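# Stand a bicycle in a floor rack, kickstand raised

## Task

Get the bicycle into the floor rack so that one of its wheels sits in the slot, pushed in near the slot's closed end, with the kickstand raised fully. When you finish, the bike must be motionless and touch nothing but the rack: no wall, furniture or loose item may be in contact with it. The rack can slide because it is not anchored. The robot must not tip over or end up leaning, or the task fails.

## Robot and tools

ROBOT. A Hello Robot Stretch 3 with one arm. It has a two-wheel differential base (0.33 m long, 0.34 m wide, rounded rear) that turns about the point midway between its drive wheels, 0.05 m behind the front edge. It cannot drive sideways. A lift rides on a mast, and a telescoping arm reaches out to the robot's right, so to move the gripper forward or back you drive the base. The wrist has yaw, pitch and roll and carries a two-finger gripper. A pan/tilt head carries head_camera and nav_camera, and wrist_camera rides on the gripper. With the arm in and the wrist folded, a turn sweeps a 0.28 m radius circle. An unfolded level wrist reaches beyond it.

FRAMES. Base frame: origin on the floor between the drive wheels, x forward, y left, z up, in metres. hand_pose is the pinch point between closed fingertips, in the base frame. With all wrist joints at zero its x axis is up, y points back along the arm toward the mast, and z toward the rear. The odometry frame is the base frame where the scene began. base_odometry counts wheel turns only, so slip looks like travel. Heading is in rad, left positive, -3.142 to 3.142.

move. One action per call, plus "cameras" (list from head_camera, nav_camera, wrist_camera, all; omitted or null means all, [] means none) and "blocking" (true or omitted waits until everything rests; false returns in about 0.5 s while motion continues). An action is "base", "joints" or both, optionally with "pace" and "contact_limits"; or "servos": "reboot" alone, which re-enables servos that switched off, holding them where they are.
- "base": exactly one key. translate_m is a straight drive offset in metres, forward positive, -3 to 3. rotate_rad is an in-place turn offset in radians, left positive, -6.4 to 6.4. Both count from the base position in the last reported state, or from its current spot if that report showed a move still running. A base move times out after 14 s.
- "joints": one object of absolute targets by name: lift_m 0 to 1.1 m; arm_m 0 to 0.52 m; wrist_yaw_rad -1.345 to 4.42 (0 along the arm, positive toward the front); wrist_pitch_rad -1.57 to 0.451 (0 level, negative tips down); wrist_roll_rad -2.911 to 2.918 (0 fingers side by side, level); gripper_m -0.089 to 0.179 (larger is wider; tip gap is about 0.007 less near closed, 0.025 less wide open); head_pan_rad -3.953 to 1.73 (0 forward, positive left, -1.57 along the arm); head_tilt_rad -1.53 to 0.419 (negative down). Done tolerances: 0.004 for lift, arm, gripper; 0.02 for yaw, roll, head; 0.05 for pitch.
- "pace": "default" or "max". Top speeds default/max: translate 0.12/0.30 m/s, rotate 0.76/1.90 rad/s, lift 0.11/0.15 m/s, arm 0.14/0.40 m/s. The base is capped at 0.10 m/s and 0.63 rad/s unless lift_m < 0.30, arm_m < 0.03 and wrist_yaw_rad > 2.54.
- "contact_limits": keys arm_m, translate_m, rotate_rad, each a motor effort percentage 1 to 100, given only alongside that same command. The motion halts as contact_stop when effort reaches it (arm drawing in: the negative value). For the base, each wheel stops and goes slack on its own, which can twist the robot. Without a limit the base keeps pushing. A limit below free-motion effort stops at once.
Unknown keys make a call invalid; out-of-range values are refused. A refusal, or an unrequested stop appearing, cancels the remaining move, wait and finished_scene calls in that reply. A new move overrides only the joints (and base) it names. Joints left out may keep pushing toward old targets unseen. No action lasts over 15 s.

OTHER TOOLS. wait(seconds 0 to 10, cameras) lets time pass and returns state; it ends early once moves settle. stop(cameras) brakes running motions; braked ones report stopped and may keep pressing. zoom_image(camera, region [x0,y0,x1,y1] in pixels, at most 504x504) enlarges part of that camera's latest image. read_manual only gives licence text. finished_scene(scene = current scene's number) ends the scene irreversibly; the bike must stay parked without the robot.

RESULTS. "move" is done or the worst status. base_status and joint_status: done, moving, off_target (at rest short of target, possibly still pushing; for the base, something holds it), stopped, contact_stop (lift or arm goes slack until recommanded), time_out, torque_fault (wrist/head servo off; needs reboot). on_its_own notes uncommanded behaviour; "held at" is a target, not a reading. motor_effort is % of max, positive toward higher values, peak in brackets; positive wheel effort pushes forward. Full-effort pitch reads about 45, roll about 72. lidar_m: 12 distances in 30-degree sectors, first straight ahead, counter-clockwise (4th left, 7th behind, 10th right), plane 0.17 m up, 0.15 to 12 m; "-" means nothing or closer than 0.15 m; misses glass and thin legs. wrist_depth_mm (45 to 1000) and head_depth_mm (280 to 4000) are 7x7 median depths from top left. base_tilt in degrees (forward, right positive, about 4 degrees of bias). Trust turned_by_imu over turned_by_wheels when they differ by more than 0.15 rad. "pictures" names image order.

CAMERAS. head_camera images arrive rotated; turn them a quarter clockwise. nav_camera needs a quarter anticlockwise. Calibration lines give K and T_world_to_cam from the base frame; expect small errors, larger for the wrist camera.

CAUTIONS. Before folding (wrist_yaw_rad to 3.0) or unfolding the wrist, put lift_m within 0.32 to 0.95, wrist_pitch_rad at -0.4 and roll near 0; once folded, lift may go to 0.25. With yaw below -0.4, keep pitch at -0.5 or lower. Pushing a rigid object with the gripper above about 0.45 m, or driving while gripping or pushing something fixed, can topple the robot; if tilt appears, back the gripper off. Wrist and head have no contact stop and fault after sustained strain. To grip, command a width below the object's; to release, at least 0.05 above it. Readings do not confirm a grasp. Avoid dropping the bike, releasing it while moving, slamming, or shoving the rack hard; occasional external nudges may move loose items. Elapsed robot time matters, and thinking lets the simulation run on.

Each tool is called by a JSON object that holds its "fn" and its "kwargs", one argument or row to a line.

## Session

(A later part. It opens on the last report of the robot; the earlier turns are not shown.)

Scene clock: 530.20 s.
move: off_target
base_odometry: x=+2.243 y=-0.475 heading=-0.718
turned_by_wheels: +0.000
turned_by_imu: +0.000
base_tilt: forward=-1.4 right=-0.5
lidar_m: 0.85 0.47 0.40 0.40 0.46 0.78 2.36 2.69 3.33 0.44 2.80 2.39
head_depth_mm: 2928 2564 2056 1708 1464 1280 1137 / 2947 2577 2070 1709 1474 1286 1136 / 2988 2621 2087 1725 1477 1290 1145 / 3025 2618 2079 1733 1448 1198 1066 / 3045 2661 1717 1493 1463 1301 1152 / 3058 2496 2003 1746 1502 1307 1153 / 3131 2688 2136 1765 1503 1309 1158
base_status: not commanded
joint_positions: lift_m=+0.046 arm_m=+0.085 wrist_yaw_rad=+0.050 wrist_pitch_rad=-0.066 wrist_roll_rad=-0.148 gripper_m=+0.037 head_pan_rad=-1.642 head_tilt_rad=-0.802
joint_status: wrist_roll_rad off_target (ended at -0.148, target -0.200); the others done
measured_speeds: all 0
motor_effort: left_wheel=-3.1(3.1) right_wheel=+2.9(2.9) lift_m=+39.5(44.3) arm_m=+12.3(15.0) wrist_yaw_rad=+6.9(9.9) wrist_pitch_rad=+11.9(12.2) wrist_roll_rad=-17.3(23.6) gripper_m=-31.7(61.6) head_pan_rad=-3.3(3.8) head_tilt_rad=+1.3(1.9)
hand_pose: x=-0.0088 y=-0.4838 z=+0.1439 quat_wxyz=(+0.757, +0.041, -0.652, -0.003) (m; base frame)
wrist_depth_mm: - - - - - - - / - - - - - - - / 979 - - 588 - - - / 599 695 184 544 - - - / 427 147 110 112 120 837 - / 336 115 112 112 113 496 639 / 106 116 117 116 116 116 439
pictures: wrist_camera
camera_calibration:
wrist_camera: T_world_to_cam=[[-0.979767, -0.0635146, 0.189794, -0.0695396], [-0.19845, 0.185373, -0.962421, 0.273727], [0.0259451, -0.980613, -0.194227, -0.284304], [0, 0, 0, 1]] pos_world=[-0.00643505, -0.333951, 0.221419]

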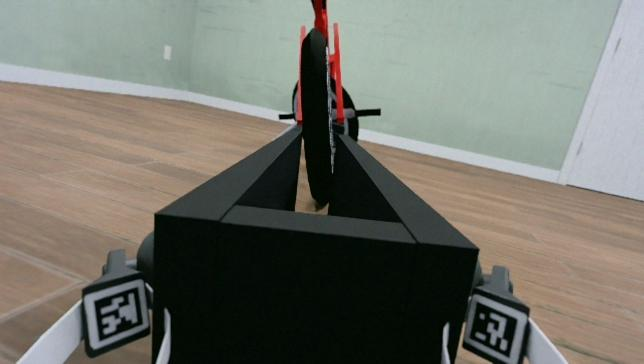

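{"fn": "move", "kwargs": {
  "joints": {"arm_m": 0.18, "wrist_roll_rad": -0.24},
  "cameras": ["head_camera", "wrist_camera"]
}}

{"fn": "zoom_image", "kwargs": {
  "camera": "head_camera",
  "region": [330, 200, 630, 400]
}}

Scene clock: 535.50 s.
move: off_target
base_odometry: x=+2.243 y=-0.475 heading=-0.718
turned_by_wheels: +0.000
turned_by_imu: +0.000
base_tilt: forward=-1.3 right=-0.5
lidar_m: 0.84 0.47 0.40 0.40 0.46 0.78 2.36 2.69 3.34 0.53 2.81 2.39
head_depth_mm: 2921 2577 2064 1709 1465 1276 1135 / 2925 2603 2078 1724 1474 1279 1141 / 2970 2615 2080 1733 1483 1266 950 / 3022 2623 2085 1744 1454 1186 1112 / 3077 2647 1739 1617 1465 1276 1155 / 3028 2501 2001 1753 1493 1306 1156 / 3146 2666 2130 1771 1504 1310 1163
base_status: not commanded
joint_positions: lift_m=+0.046 arm_m=+0.180 wrist_yaw_rad=+0.041 wrist_pitch_rad=-0.058 wrist_roll_rad=-0.191 gripper_m=+0.040 head_pan_rad=-1.642 head_tilt_rad=-0.802
joint_status: wrist_roll_rad off_target (ended at -0.191, target -0.240); the others done
measured_speeds: all 0
on_its_own: wrist_yaw_rad is at rest, and its effort (+16.1) is outside its rest range (-9 to +9)
motor_effort: left_wheel=-4.0(4.5) right_wheel=+4.5(4.6) lift_m=+33.9(36.1) arm_m=+16.0(37.9) wrist_yaw_rad=+16.1(17.7) wrist_pitch_rad=+10.7(12.3) wrist_roll_rad=-16.5(22.0) gripper_m=-20.2(21.1) head_pan_rad=-3.2(4.2) head_tilt_rad=+0.6(2.0)
hand_pose: x=-0.0110 y=-0.5792 z=+0.1458 quat_wxyz=(+0.771, +0.036, -0.635, -0.003) (m; base frame)
wrist_depth_mm: - - - - - - - / - - - 780 - - - / 851 - - 540 - - - / 555 668 191 540 - - - / 407 407 109 114 120 954 - / 319 115 111 112 113 548 715 / - 116 117 116 116 115 486
pictures: head_camera (sideways), wrist_camera
camera_calibration:
head_camera: T_world_to_cam=[[0.0977789, 0.717594, -0.689564, 0.922918], [0.994891, -0.0879633, 0.0495349, -0.0679252], [-0.0251104, -0.690885, -0.722529, 0.901837], [0, 0, 0, 1]] pos_world=[-0.0000182813, -0.0451892, 1.29138]
wrist_camera: T_world_to_cam=[[-0.971178, -0.0555381, 0.231794, -0.0795539], [-0.23806, 0.177679, -0.95486, 0.286825], [0.0118461, -0.98252, -0.185779, -0.379975], [0, 0, 0, 1]] pos_world=[-0.00447812, -0.428714, 0.221726]

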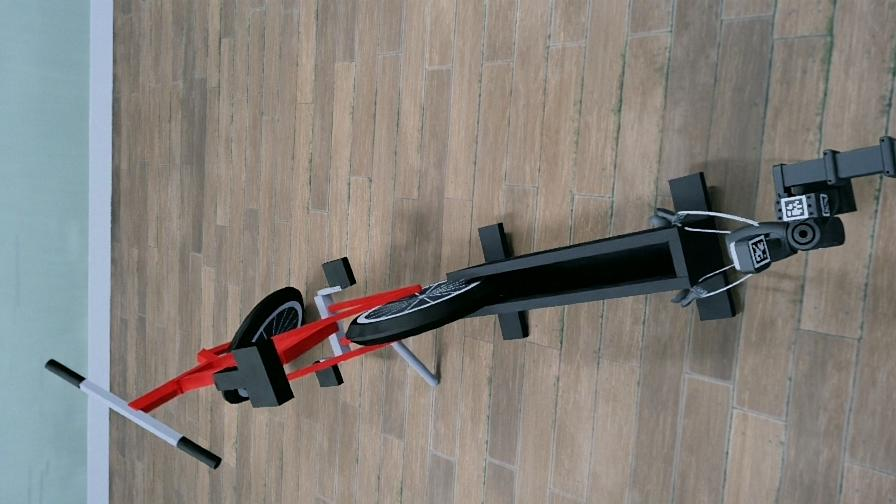

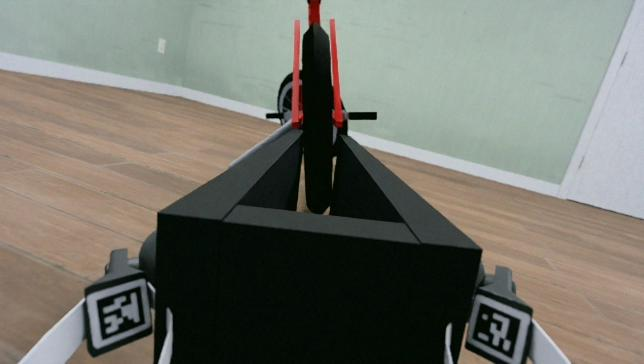

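Scaled by 1.680 from the camera's 896x504 image, which has a finer 1280x720 frame.

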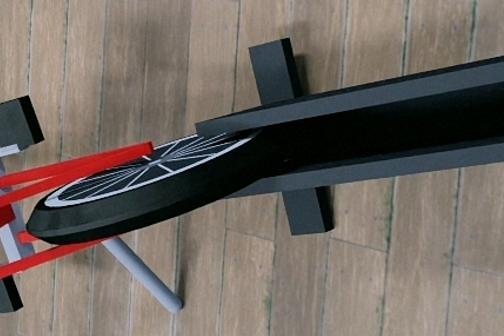

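{"fn": "move", "kwargs": {
  "joints": {"arm_m": 0.27},
  "cameras": ["head_camera", "wrist_camera"]
}}

{"fn": "zoom_image", "kwargs": {
  "camera": "head_camera",
  "region": [330, 200, 630, 400]
}}

Scene clock: 540.20 s.
move: done
base_odometry: x=+2.243 y=-0.475 heading=-0.719
turned_by_wheels: +0.000
turned_by_imu: +0.000
base_tilt: forward=-1.3 right=-0.5
lidar_m: 0.85 0.47 0.40 0.40 0.46 0.78 2.36 2.70 3.34 0.62 2.81 2.39
head_depth_mm: 2923 2566 2043 1710 1461 1278 1136 / 2975 2590 2046 1733 1471 1287 1140 / 2998 2624 2070 1731 1467 1291 1097 / 3034 2621 2089 1736 1450 1232 1131 / 3059 2658 1935 1622 1462 1295 1148 / 3039 2549 1994 1750 1496 1305 1155 / 3115 2604 2148 1753 1505 1311 1159
base_status: not commanded
joint_positions: lift_m=+0.046 arm_m=+0.270 wrist_yaw_rad=+0.023 wrist_pitch_rad=-0.056 wrist_roll_rad=-0.204 gripper_m=+0.043 head_pan_rad=-1.642 head_tilt_rad=-0.802
joint_status: all done
measured_speeds: all 0
on_its_own: wrist_yaw_rad is held at +0.020, not at your +0.060, by its stall guard, which is not easing now; gripper_m is held at +0.042, not at your +0.035, by its stall guard, which is not easing now
motor_effort: left_wheel=-8.6(9.4) right_wheel=+13.4(13.6) lift_m=+28.9(31.3) arm_m=+25.6(36.2) wrist_yaw_rad=-3.4(23.1) wrist_pitch_rad=+10.4(10.8) wrist_roll_rad=-12.3(17.0) gripper_m=-19.5(21.1) head_pan_rad=-2.9(4.0) head_tilt_rad=+0.9(1.7)
hand_pose: x=-0.0156 y=-0.6694 z=+0.1464 quat_wxyz=(+0.775, +0.029, -0.631, -0.009) (m; base frame)
wrist_depth_mm: - - - - - - - / - - - - - - - / 860 - - 660 - - - / 543 658 183 400 - - - / 401 109 109 114 120 - - / 315 113 111 112 113 545 751 / 107 115 115 116 117 117 503
pictures: head_camera (sideways), wrist_camera
camera_calibration:
head_camera: T_world_to_cam=[[0.097779, 0.717593, -0.689564, 0.922918], [0.994891, -0.0879634, 0.0495349, -0.0679252], [-0.0251105, -0.690885, -0.722528, 0.901837], [0, 0, 0, 1]] pos_world=[-0.0000182868, -0.0451892, 1.29138]
wrist_camera: T_world_to_cam=[[-0.968861, -0.0379699, 0.244677, -0.0792804], [-0.247485, 0.179374, -0.952143, 0.302881], [-0.00773605, -0.983048, -0.183186, -0.46944], [0, 0, 0, 1]] pos_world=[-0.00548483, -0.518822, 0.221789]

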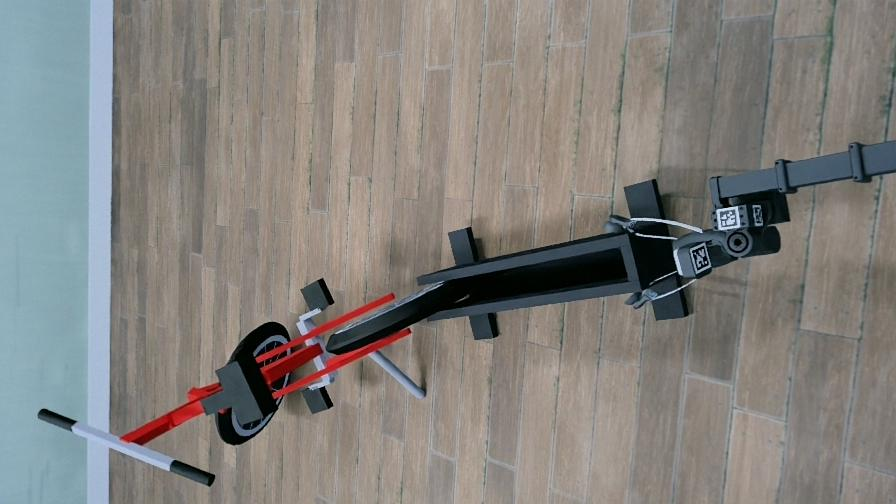

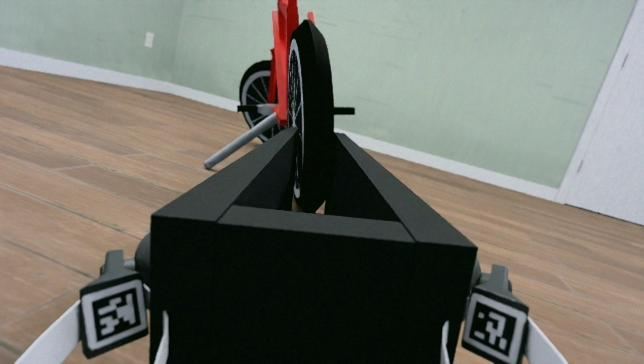

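Scaled by 1.680 from the camera's 896x504 image, which has a finer 1280x720 frame.

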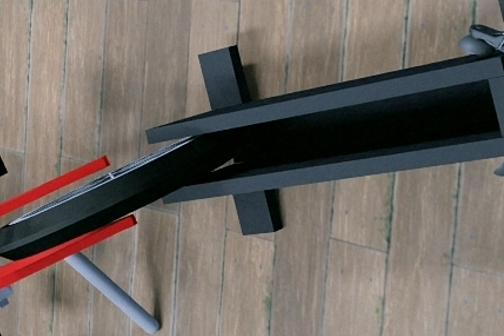

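{"fn": "move", "kwargs": {
  "base": {"translate_m": -0.035},
  "joints": {"wrist_yaw_rad": 0.11},
  "cameras": []
}}

{"fn": "move", "kwargs": {
  "base": {"translate_m": -0.03},
  "joints": {"wrist_yaw_rad": 0.19},
  "cameras": ["head_camera", "wrist_camera"]
}}

{"fn": "zoom_image", "kwargs": {
  "camera": "head_camera",
  "region": [330, 200, 630, 400]
}}

Scene clock: 548.43 s.
move: off_target
base_odometry: x=+2.216 y=-0.452 heading=-0.719
turned_by_wheels: +0.000
turned_by_imu: +0.000
base_tilt: forward=-1.3 right=-0.4
lidar_m: 0.86 0.48 0.41 0.41 0.47 0.80 2.32 2.65 3.31 0.62 2.85 2.42
head_depth_mm: 2911 2556 2055 1710 1465 1282 1140 / 2976 2584 2067 1721 1469 1283 1137 / 3027 2616 2076 1733 1479 1289 1095 / 2988 2629 2103 1738 1448 1229 1149 / 3055 2665 1987 1599 1450 1296 1149 / 3094 2678 1945 1762 1489 1306 1159 / 3078 2520 2125 1763 1499 1309 1161
base_status: done
joint_positions: lift_m=+0.046 arm_m=+0.270 wrist_yaw_rad=+0.088 wrist_pitch_rad=-0.050 wrist_roll_rad=-0.200 gripper_m=+0.046 head_pan_rad=-1.642 head_tilt_rad=-0.802
joint_status: wrist_yaw_rad off_target (ended at +0.088, target +0.110)
measured_speeds: all 0
on_its_own: gripper_m is held at +0.045, not at your +0.035, by its stall guard, which is not easing now; wrist_yaw_rad is at rest, and its effort (+18.4) is outside its rest range (-9 to +9)
motor_effort: left_wheel=-7.0(17.5) right_wheel=+1.5(10.9) lift_m=+24.0(25.7) arm_m=+12.1(19.1) wrist_yaw_rad=+18.4(38.5) wrist_pitch_rad=+9.3(10.5) wrist_roll_rad=-13.6(13.8) gripper_m=-18.5(21.3) head_pan_rad=-3.9(4.0) head_tilt_rad=+1.2(1.7)
hand_pose: x=+0.0011 y=-0.6687 z=+0.1478 quat_wxyz=(+0.774, +0.048, -0.631, +0.018) (m; base frame)
wrist_depth_mm: - - - - - - - / - - - - - - - / 858 - - 539 - - - / 561 679 196 487 - - - / 411 140 111 110 120 - - / 319 115 113 113 112 569 743 / 110 116 117 116 116 116 501
pictures: none
No camera images: "cameras" was empty.

Scene clock: 549.70 s.
move: done
base_odometry: x=+2.194 y=-0.432 heading=-0.719
turned_by_wheels: +0.000
turned_by_imu: +0.000
base_tilt: forward=-1.4 right=-0.4
lidar_m: 0.88 0.49 0.42 0.42 0.48 0.81 2.30 2.62 3.32 0.62 2.89 2.45
head_depth_mm: 2909 2571 2069 1709 1462 1285 1141 / 2942 2596 2078 1724 1470 1287 1141 / 2970 2601 2089 1742 1481 1291 1092 / 3008 2611 2092 1744 1453 1226 1147 / 3062 2658 2044 1535 1436 1276 1149 / 3077 2663 1834 1754 1493 1306 1155 / 3056 2424 2124 1769 1510 1312 1156
base_status: done
joint_positions: lift_m=+0.046 arm_m=+0.270 wrist_yaw_rad=+0.205 wrist_pitch_rad=-0.059 wrist_roll_rad=-0.218 gripper_m=+0.046 head_pan_rad=-1.642 head_tilt_rad=-0.802
joint_status: all done
measured_speeds: all 0
on_its_own: gripper_m is held at +0.045, not at your +0.035, by its stall guard, which is not easing now; wrist_yaw_rad is at rest, and its effort (-12.8) is outside its rest range (-9 to +9)
motor_effort: left_wheel=+0.6(13.9) right_wheel=-5.3(7.1) lift_m=+22.6(24.7) arm_m=+3.4(12.5) wrist_yaw_rad=-12.8(18.8) wrist_pitch_rad=+10.9(12.9) wrist_roll_rad=-7.7(13.7) gripper_m=-18.6(19.1) head_pan_rad=-3.5(3.8) head_tilt_rad=+1.2(1.6)
hand_pose: x=+0.0304 y=-0.6640 z=+0.1456 quat_wxyz=(+0.777, +0.087, -0.620, +0.061) (m; base frame)
wrist_depth_mm: - - - - - - - / - - - - - - - / 808 - - 537 - - - / 529 635 161 547 - - - / 390 127 122 119 128 - - / 316 121 125 120 117 598 773 / - 122 129 124 121 119 508
pictures: head_camera (sideways), wrist_camera
camera_calibration:
head_camera: T_world_to_cam=[[0.0977994, 0.717503, -0.689655, 0.923037], [0.994888, -0.0879941, 0.049537, -0.0679279], [-0.0251426, -0.690975, -0.722442, 0.901724], [0, 0, 0, 1]] pos_world=[-0.0000200563, -0.0451903, 1.29139]
wrist_camera: T_world_to_cam=[[-0.942128, -0.213932, 0.258123, -0.153889], [-0.289599, 0.131436, -0.948081, 0.281425], [0.168898, -0.967966, -0.185785, -0.458931], [0, 0, 0, 1]] pos_world=[0.0140296, -0.51414, 0.221274]

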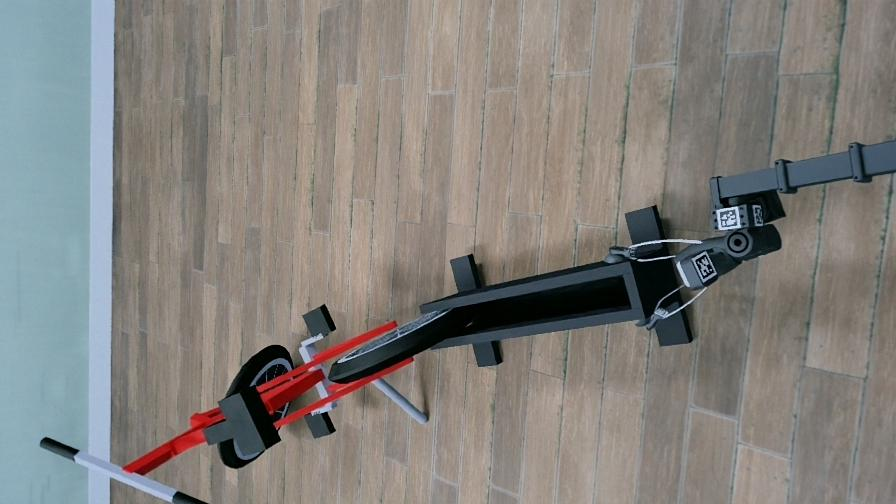

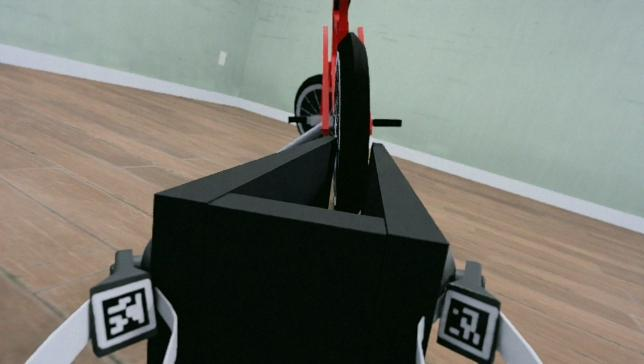

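Scaled by 1.680 from the camera's 896x504 image, which has a finer 1280x720 frame.

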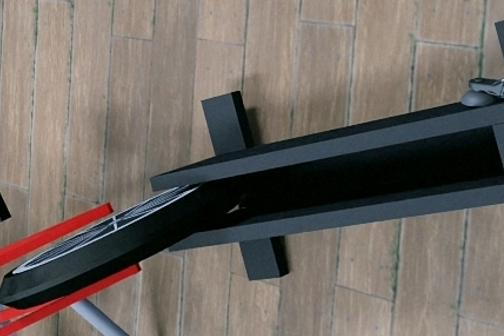

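{"fn": "move", "kwargs": {
  "base": {"translate_m": -0.045},
  "cameras": ["head_camera", "wrist_camera"]
}}

{"fn": "zoom_image", "kwargs": {
  "camera": "head_camera",
  "region": [330, 200, 630, 400]
}}

Scene clock: 554.47 s.
move: done
base_odometry: x=+2.160 y=-0.403 heading=-0.719
turned_by_wheels: +0.000
turned_by_imu: +0.000
base_tilt: forward=-1.3 right=-0.4
lidar_m: 0.90 0.50 0.43 0.43 0.49 0.83 2.25 2.57 3.31 0.63 2.93 2.50
head_depth_mm: 2908 2571 2060 1708 1465 1283 1136 / 2930 2586 2075 1714 1468 1283 1142 / 2990 2632 2066 1721 1474 1295 1093 / 3008 2629 2095 1733 1481 1226 1151 / 3032 2648 2103 1635 1434 1278 1151 / 3071 2671 1781 1718 1501 1304 1155 / 3043 2515 2077 1768 1508 1301 1156
base_status: done
joint_positions: lift_m=+0.046 arm_m=+0.270 wrist_yaw_rad=+0.201 wrist_pitch_rad=-0.061 wrist_roll_rad=-0.225 gripper_m=+0.046 head_pan_rad=-1.642 head_tilt_rad=-0.802
joint_status: not commanded
measured_speeds: all 0
on_its_own: gripper_m is held at +0.045, not at your +0.035, by its stall guard, which is not easing now; wrist_yaw_rad is at rest, and its effort (-10.2) is outside its rest range (-9 to +9)
motor_effort: left_wheel=-1.1(5.6) right_wheel=-3.9(11.4) lift_m=+23.3(23.3) arm_m=+19.0(19.0) wrist_yaw_rad=-10.2(17.5) wrist_pitch_rad=+10.8(12.4) wrist_roll_rad=-5.4(7.7) gripper_m=-19.2(19.6) head_pan_rad=-3.4(4.0) head_tilt_rad=+1.3(1.7)
hand_pose: x=+0.0294 y=-0.6642 z=+0.1452 quat_wxyz=(+0.780, +0.086, -0.617, +0.060) (m; base frame)
wrist_depth_mm: - - - - - - - / - - - - - - - / 779 - - 587 - - - / 514 626 174 500 - - - / 387 402 125 125 135 - - / 312 122 130 128 127 603 782 / - 118 134 132 130 120 519
pictures: head_camera (sideways), wrist_camera
camera_calibration:
head_camera: T_world_to_cam=[[0.0977991, 0.717503, -0.689655, 0.923037], [0.994889, -0.0879937, 0.049537, -0.0679279], [-0.0251423, -0.690975, -0.722442, 0.901724], [0, 0, 0, 1]] pos_world=[-0.0000200402, -0.0451903, 1.29139]
wrist_camera: T_world_to_cam=[[-0.941091, -0.210578, 0.264583, -0.153502], [-0.295662, 0.132688, -0.946033, 0.28146], [0.164107, -0.96853, -0.187131, -0.458989], [0, 0, 0, 1]] pos_world=[0.0140803, -0.514215, 0.220993]

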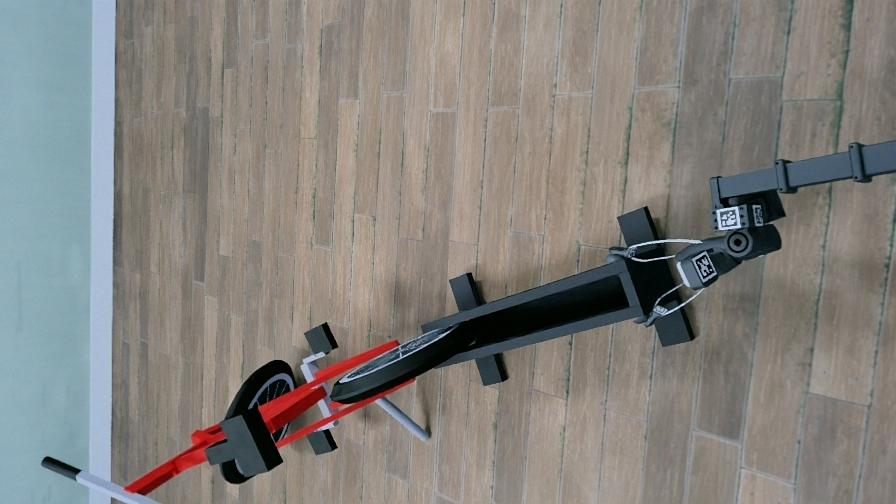

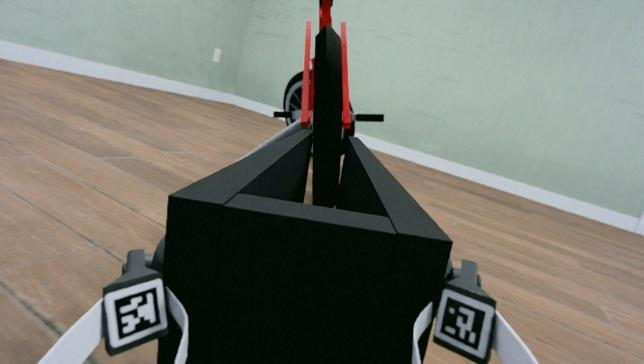

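Scaled by 1.680 from the camera's 896x504 image, which has a finer 1280x720 frame.

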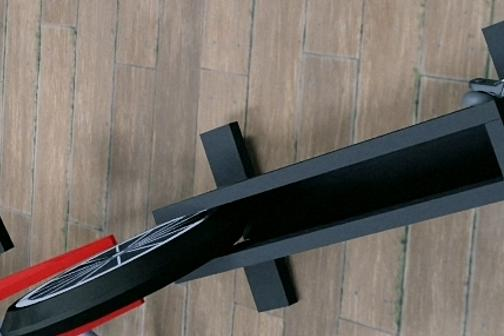

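{"fn": "move", "kwargs": {
  "base": {"translate_m": 0.017},
  "joints": {"arm_m": 0.36},
  "cameras": ["head_camera", "wrist_camera"]
}}

{"fn": "zoom_image", "kwargs": {
  "camera": "head_camera",
  "region": [330, 200, 630, 400]
}}

Scene clock: 560.50 s.
move: done
base_odometry: x=+2.173 y=-0.414 heading=-0.720
turned_by_wheels: -0.001
turned_by_imu: -0.001
base_tilt: forward=-1.4 right=-0.4
lidar_m: 0.89 0.50 0.43 0.43 0.49 0.82 2.27 2.59 3.30 0.72 1.68 2.48
head_depth_mm: 2905 2569 2062 1708 1462 1281 1134 / 2959 2596 2059 1714 1471 1283 1136 / 2962 2610 2093 1724 1472 1249 1091 / 3042 2644 2094 1741 1402 1229 1145 / 3041 2657 2104 1666 1459 1297 1152 / 3078 2694 1828 1751 1497 1300 1155 / 3117 2614 2017 1764 1501 1310 1162
base_status: done
joint_positions: lift_m=+0.046 arm_m=+0.360 wrist_yaw_rad=+0.183 wrist_pitch_rad=-0.061 wrist_roll_rad=-0.236 gripper_m=+0.046 head_pan_rad=-1.642 head_tilt_rad=-0.802
joint_status: all done
measured_speeds: all 0
on_its_own: gripper_m is held at +0.045, not at your +0.035, by its stall guard, which is not easing now
motor_effort: left_wheel=-11.9(12.3) right_wheel=+19.8(19.9) lift_m=+35.6(36.2) arm_m=+24.9(34.6) wrist_yaw_rad=+5.5(10.8) wrist_pitch_rad=+11.4(12.9) wrist_roll_rad=-1.6(5.5) gripper_m=-18.0(19.7) head_pan_rad=-3.5(3.9) head_tilt_rad=+1.1(1.8)
hand_pose: x=+0.0249 y=-0.7550 z=+0.1450 quat_wxyz=(+0.784, +0.081, -0.614, +0.053) (m; base frame)
wrist_depth_mm: - - - - - - - / - - - 738 - - - / 756 - - 548 - - - / 503 615 176 461 - - - / 378 410 125 126 129 - - / 307 123 129 129 129 616 805 / - 117 134 134 133 119 528
pictures: head_camera (sideways), wrist_camera
camera_calibration:
head_camera: T_world_to_cam=[[0.0977991, 0.717503, -0.689655, 0.923037], [0.994889, -0.0879937, 0.049537, -0.0679279], [-0.0251423, -0.690975, -0.722442, 0.901724], [0, 0, 0, 1]] pos_world=[-0.0000200402, -0.0451903, 1.29139]
wrist_camera: T_world_to_cam=[[-0.94155, -0.193966, 0.27543, -0.165826], [-0.303943, 0.13656, -0.942852, 0.294679], [0.145268, -0.971457, -0.187533, -0.547972], [0, 0, 0, 1]] pos_world=[0.0130355, -0.604737, 0.22075]

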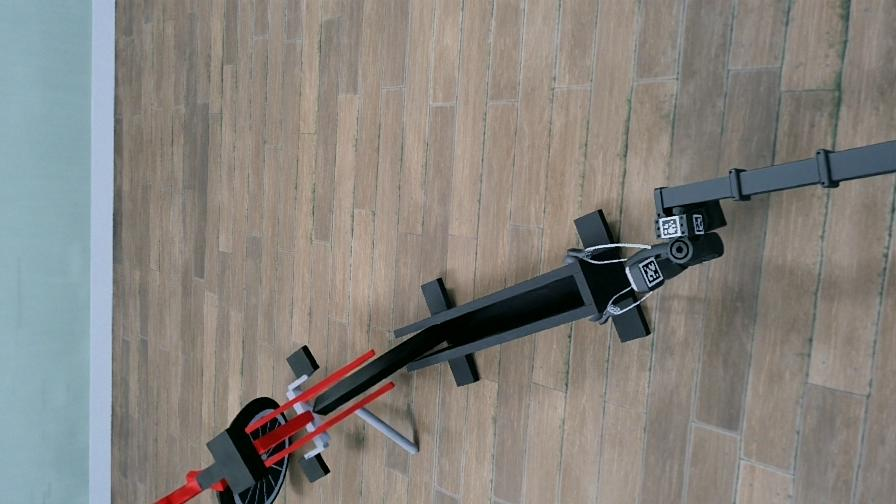

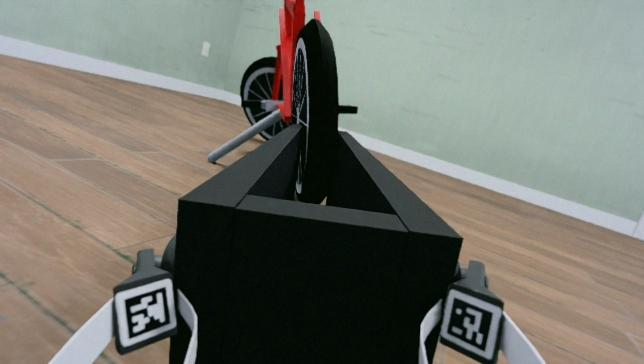

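Scaled by 1.680 from the camera's 896x504 image, which has a finer 1280x720 frame.

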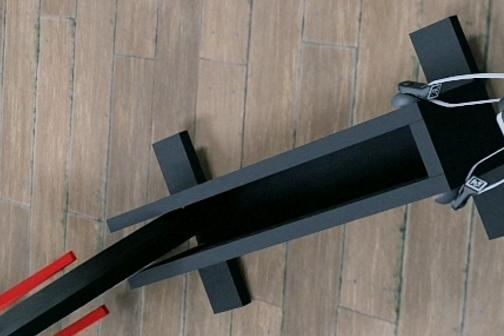

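{"fn": "move", "kwargs": {
  "base": {"translate_m": -0.07},
  "joints": {"wrist_yaw_rad": 0.26},
  "cameras": []
}}

{"fn": "move", "kwargs": {
  "base": {"translate_m": -0.07},
  "joints": {"wrist_yaw_rad": 0.35},
  "cameras": ["head_camera", "wrist_camera"]
}}

{"fn": "zoom_image", "kwargs": {
  "camera": "head_camera",
  "region": [230, 250, 630, 504]
}}

Scene clock: 586.37 s.
move: done
base_odometry: x=+2.120 y=-0.368 heading=-0.719
turned_by_wheels: +0.000
turned_by_imu: +0.001
base_tilt: forward=-1.3 right=-0.4
lidar_m: 0.93 0.52 0.44 0.44 0.51 0.85 2.20 2.51 3.31 0.72 1.64 2.55
head_depth_mm: 2917 2573 2066 1716 1467 1282 1138 / 2935 2587 2073 1719 1465 1286 1140 / 2969 2610 2088 1727 1470 1247 1089 / 2971 2633 2083 1737 1445 1227 1147 / 3017 2665 2097 1702 1382 1298 1153 / 3088 2670 2040 1675 1500 1303 1157 / 3081 2701 1958 1757 1506 1310 1161
base_status: done
joint_positions: lift_m=+0.046 arm_m=+0.360 wrist_yaw_rad=+0.262 wrist_pitch_rad=-0.058 wrist_roll_rad=-0.230 gripper_m=+0.046 head_pan_rad=-1.642 head_tilt_rad=-0.802
joint_status: all done
measured_speeds: all 0
on_its_own: gripper_m is held at +0.045, not at your +0.035, by its stall guard, which is not easing now
motor_effort: left_wheel=+2.7(20.8) right_wheel=-9.6(18.3) lift_m=+36.0(36.3) arm_m=+1.3(10.8) wrist_yaw_rad=-0.8(35.1) wrist_pitch_rad=+10.6(11.4) wrist_roll_rad=-3.5(3.9) gripper_m=-18.7(19.6) head_pan_rad=-3.1(3.9) head_tilt_rad=+1.6(1.6)
hand_pose: x=+0.0445 y=-0.7507 z=+0.1458 quat_wxyz=(+0.779, +0.104, -0.612, +0.084) (m; base frame)
wrist_depth_mm: - - - - - - - / - - - - - - - / 779 - - 563 - - - / 511 626 160 410 - - - / 383 417 131 133 149 - - / 309 123 136 137 136 619 797 / - 119 141 142 140 119 522
pictures: none
No camera images: "cameras" was empty.

Scene clock: 588.17 s.
move: done
base_odometry: x=+2.067 y=-0.322 heading=-0.719
turned_by_wheels: +0.000
turned_by_imu: +0.001
base_tilt: forward=-1.3 right=-0.5
lidar_m: 0.96 0.54 0.46 0.46 0.52 0.89 2.13 2.44 3.28 0.71 1.34 2.61
head_depth_mm: 2851 2551 2054 1702 1465 1275 1134 / 2926 2605 2064 1723 1464 1282 1143 / 2934 2607 2090 1727 1477 1244 1091 / 2976 2652 2097 1734 1484 1226 1147 / 2985 2645 2097 1742 1373 1296 1151 / 3056 2652 2054 1647 1491 1300 1154 / 3065 2695 1813 1754 1505 1309 1163
base_status: done
joint_positions: lift_m=+0.046 arm_m=+0.360 wrist_yaw_rad=+0.368 wrist_pitch_rad=-0.055 wrist_roll_rad=-0.222 gripper_m=+0.045 head_pan_rad=-1.642 head_tilt_rad=-0.802
joint_status: all done
measured_speeds: all 0
on_its_own: gripper_m is held at +0.045, not at your +0.035, by its stall guard, which is not easing now; wrist_yaw_rad is at rest, and its effort (-15.0) is outside its rest range (-9 to +9)
motor_effort: left_wheel=+4.5(8.4) right_wheel=-11.8(11.9) lift_m=+35.8(36.6) arm_m=-7.5(7.5) wrist_yaw_rad=-15.0(25.2) wrist_pitch_rad=+10.4(10.8) wrist_roll_rad=-6.0(6.4) gripper_m=-17.7(18.7) head_pan_rad=-4.1(4.1) head_tilt_rad=+1.2(1.7)
hand_pose: x=+0.0701 y=-0.7425 z=+0.1465 quat_wxyz=(+0.771, +0.136, -0.609, +0.126) (m; base frame)
wrist_depth_mm: - - - - - - - / - - - - - - - / 800 - - - - - - / 528 639 176 526 - - - / 391 411 138 138 152 - - / 312 123 142 143 139 625 788 / - 119 148 147 127 414 520
pictures: head_camera (sideways), wrist_camera
camera_calibration:
head_camera: T_world_to_cam=[[0.0977992, 0.717503, -0.689655, 0.923036], [0.994889, -0.0879938, 0.049537, -0.0679279], [-0.0251424, -0.690975, -0.722442, 0.901725], [0, 0, 0, 1]] pos_world=[-0.0000200454, -0.0451903, 1.29139]
wrist_camera: T_world_to_cam=[[-0.894391, -0.362275, 0.262339, -0.247707], [-0.309604, 0.07812, -0.947651, 0.265846], [0.322816, -0.928792, -0.182032, -0.523658], [0, 0, 0, 1]] pos_world=[0.0298053, -0.596875, 0.22159]

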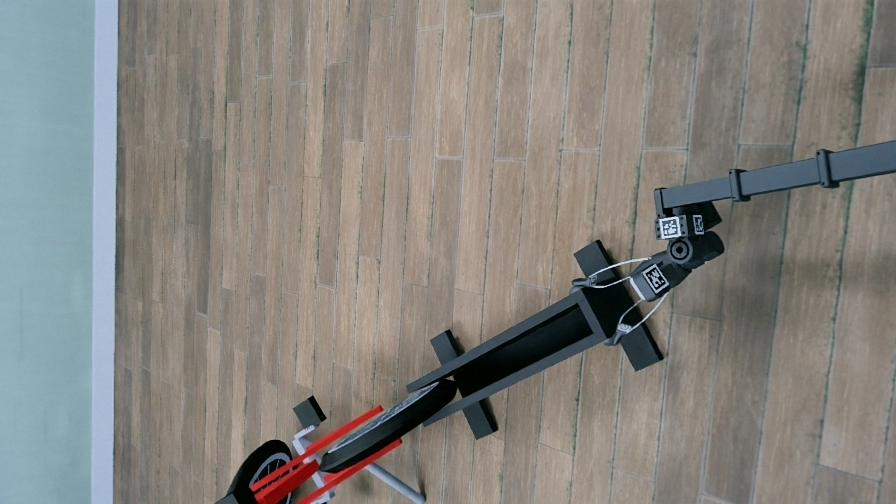

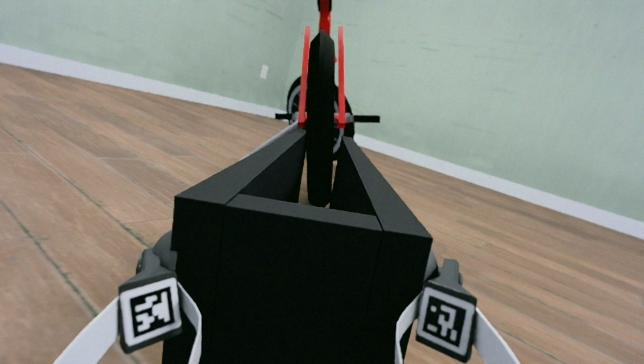

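Scaled by 1.260 from the camera's 896x504 image, which has a finer 1280x720 frame.

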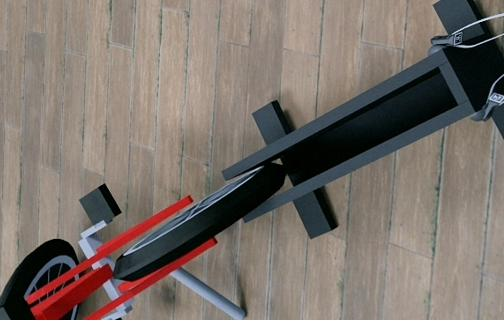

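{"fn": "move", "kwargs": {
  "joints": {"lift_m": 0.028, "wrist_roll_rad": 0.02},
  "cameras": ["head_camera", "wrist_camera"]
}}

{"fn": "zoom_image", "kwargs": {
  "camera": "wrist_camera",
  "region": [210, 0, 430, 240]
}}

Scene clock: 599.67 s.
move: off_target
base_odometry: x=+2.067 y=-0.322 heading=-0.719
turned_by_wheels: +0.000
turned_by_imu: -0.001
base_tilt: forward=-1.4 right=-0.5
lidar_m: 0.96 0.54 0.46 0.46 0.52 0.89 2.13 2.44 3.27 0.71 1.34 2.62
head_depth_mm: 2879 2565 2068 1713 1459 1283 1139 / 2927 2596 2071 1715 1466 1289 1140 / 2925 2603 2092 1730 1475 1250 1096 / 2975 2648 2098 1732 1477 1227 1148 / 2988 2649 2106 1740 1375 1296 1151 / 3069 2664 2064 1637 1499 1302 1155 / 3085 2680 1817 1768 1499 1311 1157
base_status: not commanded
joint_positions: lift_m=+0.028 arm_m=+0.360 wrist_yaw_rad=+0.368 wrist_pitch_rad=-0.021 wrist_roll_rad=-0.021 gripper_m=+0.045 head_pan_rad=-1.642 head_tilt_rad=-0.802
joint_status: wrist_roll_rad off_target (ended at -0.021, target +0.020); the others done
measured_speeds: all 0
on_its_own: gripper_m is held at +0.045, not at your +0.035, by its stall guard, which is not easing now; wrist_yaw_rad is at rest, and its effort (-15.0) is outside its rest range (-9 to +9)
motor_effort: left_wheel=-0.2(4.9) right_wheel=+1.9(11.8) lift_m=+15.2(34.3) arm_m=+14.0(18.6) wrist_yaw_rad=-15.0(16.4) wrist_pitch_rad=+3.9(10.2) wrist_roll_rad=+13.2(13.6) gripper_m=-18.0(18.4) head_pan_rad=-3.0(3.9) head_tilt_rad=+1.2(1.8)
hand_pose: x=+0.0705 y=-0.7434 z=+0.1373 quat_wxyz=(+0.704, +0.136, -0.686, +0.123) (m; base frame)
wrist_depth_mm: - - - - - - - / - - - - - - - / - - - 598 - - - / 893 - 182 256 - - - / 543 514 138 138 139 715 771 / 387 123 142 143 140 467 492 / 312 118 147 147 126 321 364
pictures: head_camera (sideways), wrist_camera
camera_calibration:
head_camera: T_world_to_cam=[[0.0977993, 0.717503, -0.689655, 0.923036], [0.994889, -0.0879939, 0.049537, -0.0679279], [-0.0251425, -0.690975, -0.722442, 0.901725], [0, 0, 0, 1]] pos_world=[-0.0000200508, -0.0451903, 1.29139]
wrist_camera: T_world_to_cam=[[-0.929991, -0.361901, 0.0643762, -0.215246], [-0.114603, 0.119063, -0.986251, 0.279241], [0.34926, -0.924582, -0.152202, -0.529154], [0, 0, 0, 1]] pos_world=[0.0166372, -0.600391, 0.20872]

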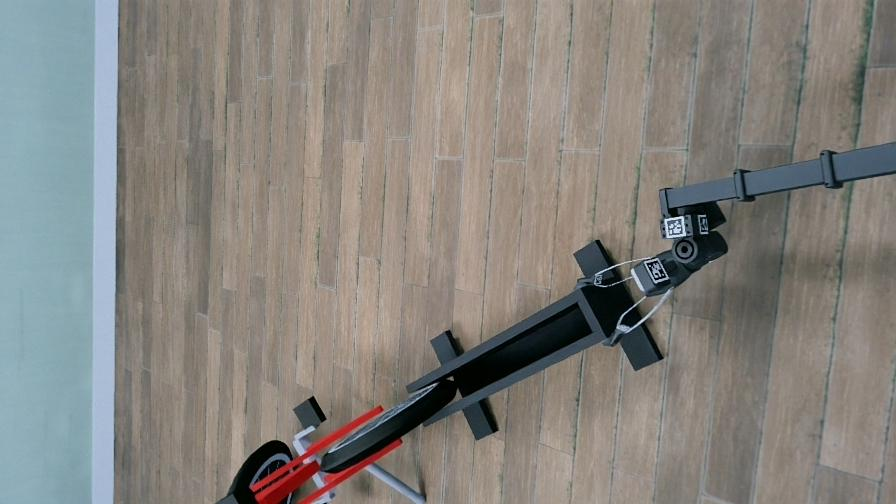

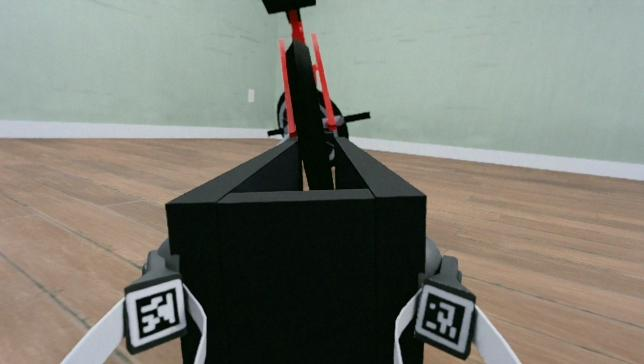

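Scaled by 2.100.

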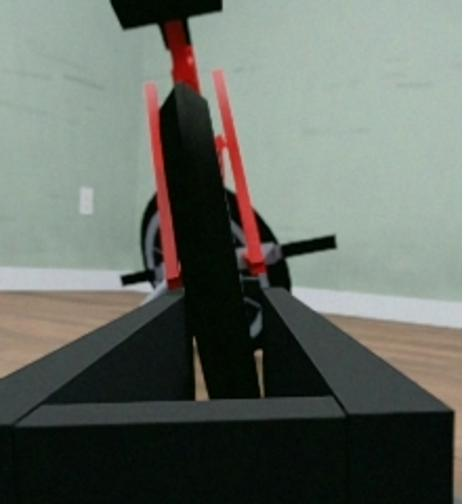

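{"fn": "move", "kwargs": {
  "base": {"translate_m": 0.031},
  "joints": {"arm_m": 0.44},
  "cameras": ["head_camera", "wrist_camera"]
}}

{"fn": "zoom_image", "kwargs": {
  "camera": "head_camera",
  "region": [230, 250, 630, 504]
}}

Scene clock: 605.47 s.
move: done
base_odometry: x=+2.091 y=-0.342 heading=-0.720
turned_by_wheels: -0.001
turned_by_imu: -0.001
base_tilt: forward=-1.3 right=-0.5
lidar_m: 0.95 0.53 0.45 0.45 0.52 0.87 2.16 2.47 3.29 0.79 1.47 2.59
head_depth_mm: 2889 2592 2048 1715 1469 1279 1138 / 2930 2582 2079 1721 1470 1281 1139 / 2950 2626 2082 1732 1473 1242 1108 / 2975 2618 2104 1727 1454 1265 1147 / 2994 2669 2120 1740 1405 1300 1155 / 3067 2676 2118 1670 1494 1307 1156 / 3092 2713 1843 1756 1506 1310 1162
base_status: done
joint_positions: lift_m=+0.028 arm_m=+0.440 wrist_yaw_rad=+0.364 wrist_pitch_rad=-0.014 wrist_roll_rad=-0.019 gripper_m=+0.045 head_pan_rad=-1.642 head_tilt_rad=-0.802
joint_status: all done
measured_speeds: all 0
on_its_own: gripper_m is held at +0.045, not at your +0.035, by its stall guard, which is not easing now; wrist_yaw_rad is at rest, and its effort (-12.1) is outside its rest range (-9 to +9)
motor_effort: left_wheel=-7.9(8.8) right_wheel=+15.9(17.5) lift_m=+17.9(18.0) arm_m=+27.7(33.0) wrist_yaw_rad=-12.1(17.0) wrist_pitch_rad=+2.3(4.0) wrist_roll_rad=+12.7(13.2) gripper_m=-17.2(18.4) head_pan_rad=-3.4(3.7) head_tilt_rad=+0.8(1.7)
hand_pose: x=+0.0697 y=-0.8241 z=+0.1390 quat_wxyz=(+0.703, +0.132, -0.687, +0.124) (m; base frame)
wrist_depth_mm: - - - - - - - / - - - - - - - / - - - 645 - - - / 925 - 184 288 - - - / 550 524 137 137 138 743 790 / 392 123 141 141 140 474 502 / 316 118 145 145 127 323 366
pictures: head_camera (sideways), wrist_camera
camera_calibration:
head_camera: T_world_to_cam=[[0.0977992, 0.717503, -0.689655, 0.923037], [0.994889, -0.0879938, 0.049537, -0.0679279], [-0.0251424, -0.690975, -0.722442, 0.901724], [0, 0, 0, 1]] pos_world=[-0.0000200455, -0.0451903, 1.29139]
wrist_camera: T_world_to_cam=[[-0.931556, -0.358055, 0.0632384, -0.241876], [-0.110707, 0.113648, -0.987334, 0.285868], [0.346333, -0.926758, -0.145508, -0.605717], [0, 0, 0, 1]] pos_world=[0.0161067, -0.680446, 0.209406]

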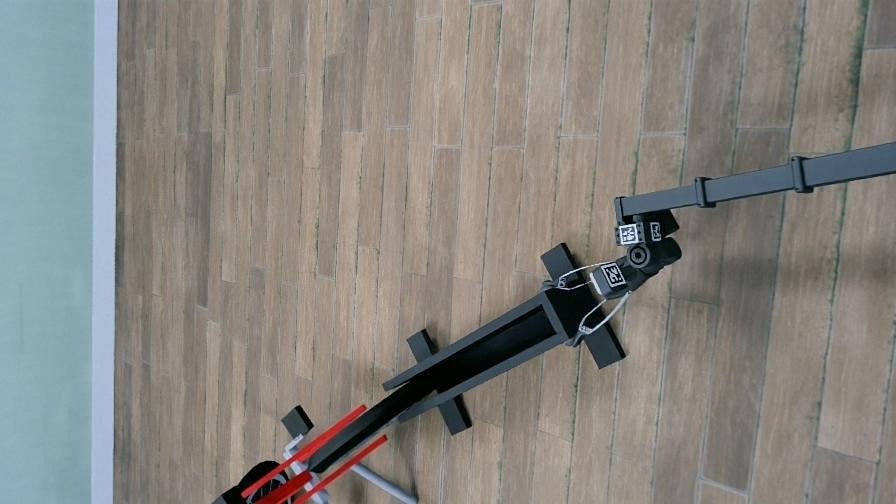

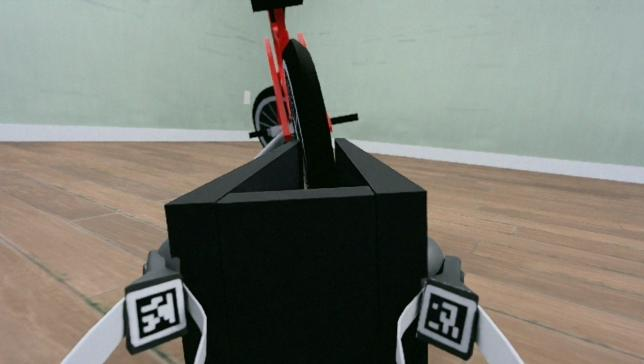

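Scaled by 1.260 from the camera's 896x504 image, which has a finer 1280x720 frame.

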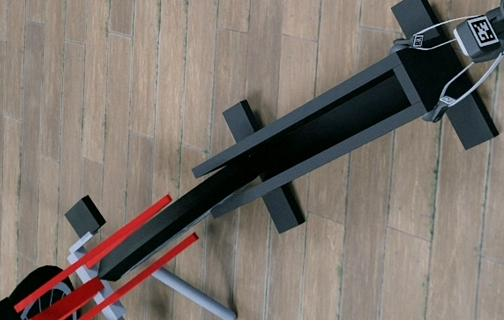

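{"fn": "move", "kwargs": {
  "joints": {"gripper_m": 0.179},
  "cameras": ["wrist_camera"]
}}

{"fn": "move", "kwargs": {
  "joints": {"arm_m": 0.3},
  "cameras": []
}}

{"fn": "move", "kwargs": {
  "joints": {"lift_m": 0.5, "arm_m": 0.1, "wrist_yaw_rad": 0.0, "head_pan_rad": -1.45, "head_tilt_rad": -0.65},
  "pace": "max",
  "cameras": ["head_camera", "nav_camera"]
}}

Scene clock: 621.80 s.
move: done
base_odometry: x=+2.091 y=-0.342 heading=-0.719
turned_by_wheels: +0.000
turned_by_imu: +0.001
base_tilt: forward=-1.4 right=-0.4
lidar_m: 0.95 0.53 0.45 0.45 0.52 0.87 2.17 2.47 3.29 0.79 1.47 2.59
head_depth_mm: 2882 2579 2041 1698 1462 1281 1139 / 2877 2582 2068 1714 1480 1291 1139 / 2965 2609 2068 1724 1477 1246 1108 / 2995 2609 2086 1743 1456 1271 1145 / 2980 2657 2101 1755 1400 1300 1152 / 3056 2671 2121 1668 1500 1305 1155 / 3109 2708 1871 1758 1501 1310 1158
base_status: not commanded
joint_positions: lift_m=+0.028 arm_m=+0.440 wrist_yaw_rad=+0.353 wrist_pitch_rad=-0.018 wrist_roll_rad=+0.014 gripper_m=+0.179 head_pan_rad=-1.642 head_tilt_rad=-0.802
joint_status: all done
measured_speeds: all 0
on_its_own: wrist_roll_rad moved +0.033 to your old target +0.020
motor_effort: left_wheel=-3.5(8.8) right_wheel=+3.6(16.1) lift_m=+24.3(24.8) arm_m=-14.9(28.1) wrist_yaw_rad=-2.4(13.0) wrist_pitch_rad=+3.2(3.8) wrist_roll_rad=+1.8(13.0) gripper_m=-0.2(83.2) head_pan_rad=-3.6(4.1) head_tilt_rad=+0.9(1.5)
hand_pose: x=+0.0670 y=-0.8250 z=+0.1381 quat_wxyz=(+0.693, +0.131, -0.700, +0.117) (m; base frame)
wrist_depth_mm: - - - - - - - / - - - - - - - / - - - 725 - - - / - - 163 143 - - - / 583 506 135 135 137 673 696 / 117 373 139 140 140 138 458 / 116 320 143 143 145 121 114
pictures: wrist_camera
camera_calibration:
wrist_camera: T_world_to_cam=[[-0.937116, -0.347742, 0.0298345, -0.231194], [-0.0795394, 0.12955, -0.988378, 0.295969], [0.339835, -0.928597, -0.149062, -0.606344], [0, 0, 0, 1]] pos_world=[0.0129427, -0.681788, 0.209044]

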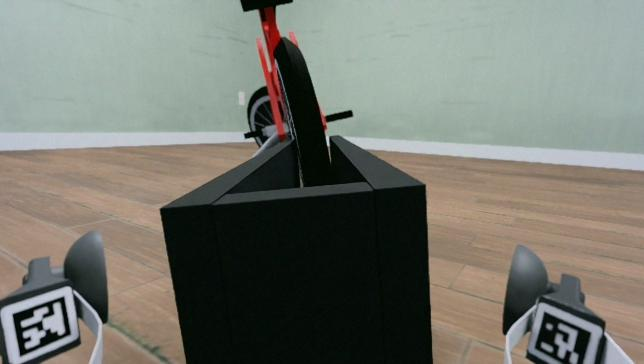

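Scene clock: 624.10 s.
move: done
base_odometry: x=+2.091 y=-0.342 heading=-0.719
turned_by_wheels: +0.000
turned_by_imu: +0.000
base_tilt: forward=-1.3 right=-0.5
lidar_m: 0.95 0.53 0.45 0.45 0.52 0.87 2.16 2.47 3.29 0.79 1.48 2.59
head_depth_mm: 2895 2571 2058 1709 1459 1280 1136 / 2905 2603 2059 1718 1470 1287 1141 / 2938 2604 2083 1723 1476 1286 1095 / 3000 2640 2108 1732 1452 1227 1148 / 3031 2662 2101 1737 1409 1281 1147 / 3050 2648 2113 1664 1497 1304 1156 / 3092 2691 1871 1768 1494 1312 1160
base_status: not commanded
joint_positions: lift_m=+0.028 arm_m=+0.300 wrist_yaw_rad=+0.352 wrist_pitch_rad=-0.018 wrist_roll_rad=+0.014 gripper_m=+0.179 head_pan_rad=-1.642 head_tilt_rad=-0.802
joint_status: all done
measured_speeds: all 0
motor_effort: left_wheel=-3.3(4.0) right_wheel=+3.5(3.8) lift_m=+28.0(28.6) arm_m=-14.0(24.3) wrist_yaw_rad=-2.8(3.1) wrist_pitch_rad=+3.0(3.6) wrist_roll_rad=+1.6(1.9) gripper_m=+0.3(1.2) head_pan_rad=-3.8(4.0) head_tilt_rad=+1.0(1.5)
hand_pose: x=+0.0667 y=-0.6851 z=+0.1381 quat_wxyz=(+0.693, +0.131, -0.700, +0.116) (m; base frame)
wrist_depth_mm: - - - - - - - / - - - - - - - / - - - - - - - / - - - 266 267 - - / 584 600 620 271 274 689 694 / 117 416 426 281 283 138 465 / 116 321 308 291 289 121 114
pictures: none
No camera images: "cameras" was empty.

Scene clock: 628.03 s.
move: done
base_odometry: x=+2.091 y=-0.342 heading=-0.719
turned_by_wheels: +0.000
turned_by_imu: +0.000
base_tilt: forward=-1.3 right=-0.4
lidar_m: 0.95 0.53 0.45 0.45 0.52 0.87 2.16 2.47 3.28 0.79 1.48 2.58
head_depth_mm: 2744 3031 2574 2000 1634 1377 1199 / 2844 3118 2592 2020 1638 1362 1138 / 2895 3183 2636 2025 1655 1365 599 / 3031 3304 2623 2054 1598 1345 1210 / 3074 3416 2662 1876 1665 1413 1215 / 3169 3434 2141 2011 1680 1414 1219 / 3292 3546 2616 2090 1687 1421 1222
base_status: not commanded
joint_positions: lift_m=+0.500 arm_m=+0.100 wrist_yaw_rad=+0.001 wrist_pitch_rad=-0.018 wrist_roll_rad=+0.015 gripper_m=+0.179 head_pan_rad=-1.458 head_tilt_rad=-0.655
joint_status: all done
measured_speeds: all 0
motor_effort: left_wheel=-2.9(3.8) right_wheel=+3.4(3.6) lift_m=+35.5(42.7) arm_m=-14.8(22.7) wrist_yaw_rad=-0.8(4.8) wrist_pitch_rad=+3.5(3.7) wrist_roll_rad=+1.5(1.9) gripper_m=-0.8(1.3) head_pan_rad=+3.8(6.9) head_tilt_rad=+2.1(4.1)
hand_pose: x=-0.0213 y=-0.5007 z=+0.6100 quat_wxyz=(+0.702, +0.007, -0.712, -0.007) (m; base frame)
wrist_depth_mm: - - - - - - - / - - - - - - - / - - - - - - - / - - - - - - - / - - - - - - - / 117 - - - - 136 - / 116 - - - - 119 114
pictures: head_camera (sideways), nav_camera (sideways)
camera_calibration:
head_camera: T_world_to_cam=[[-0.0229022, 0.615175, -0.788058, 1.05202], [0.993359, 0.102909, 0.0514642, -0.0704372], [0.112758, -0.781645, -0.613446, 0.759111], [0, 0, 0, 1]] pos_world=[0.00846757, -0.0465743, 1.29835]
nav_camera: T_world_to_cam=[[0.0730127, -0.608926, 0.78986, -0.984784], [-0.987006, -0.157779, -0.0303995, 0.0981542], [0.143134, -0.777377, -0.612533, 0.752427], [0, 0, 0, 1]] pos_world=[0.0610827, 0.000746073, 1.24171]

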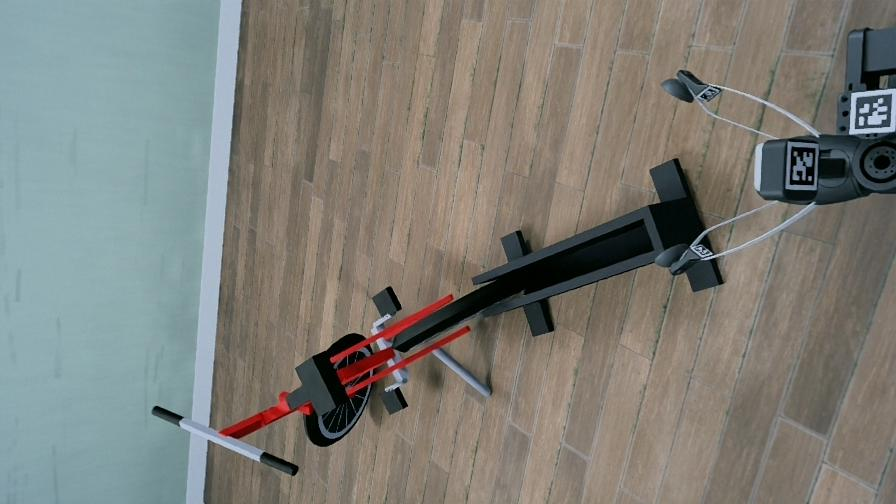

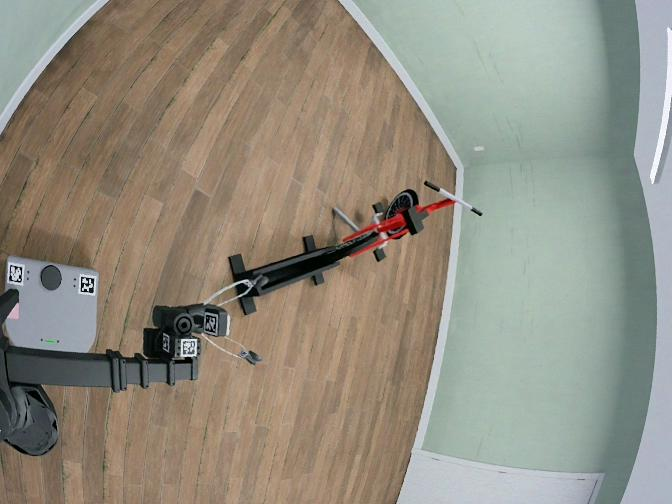

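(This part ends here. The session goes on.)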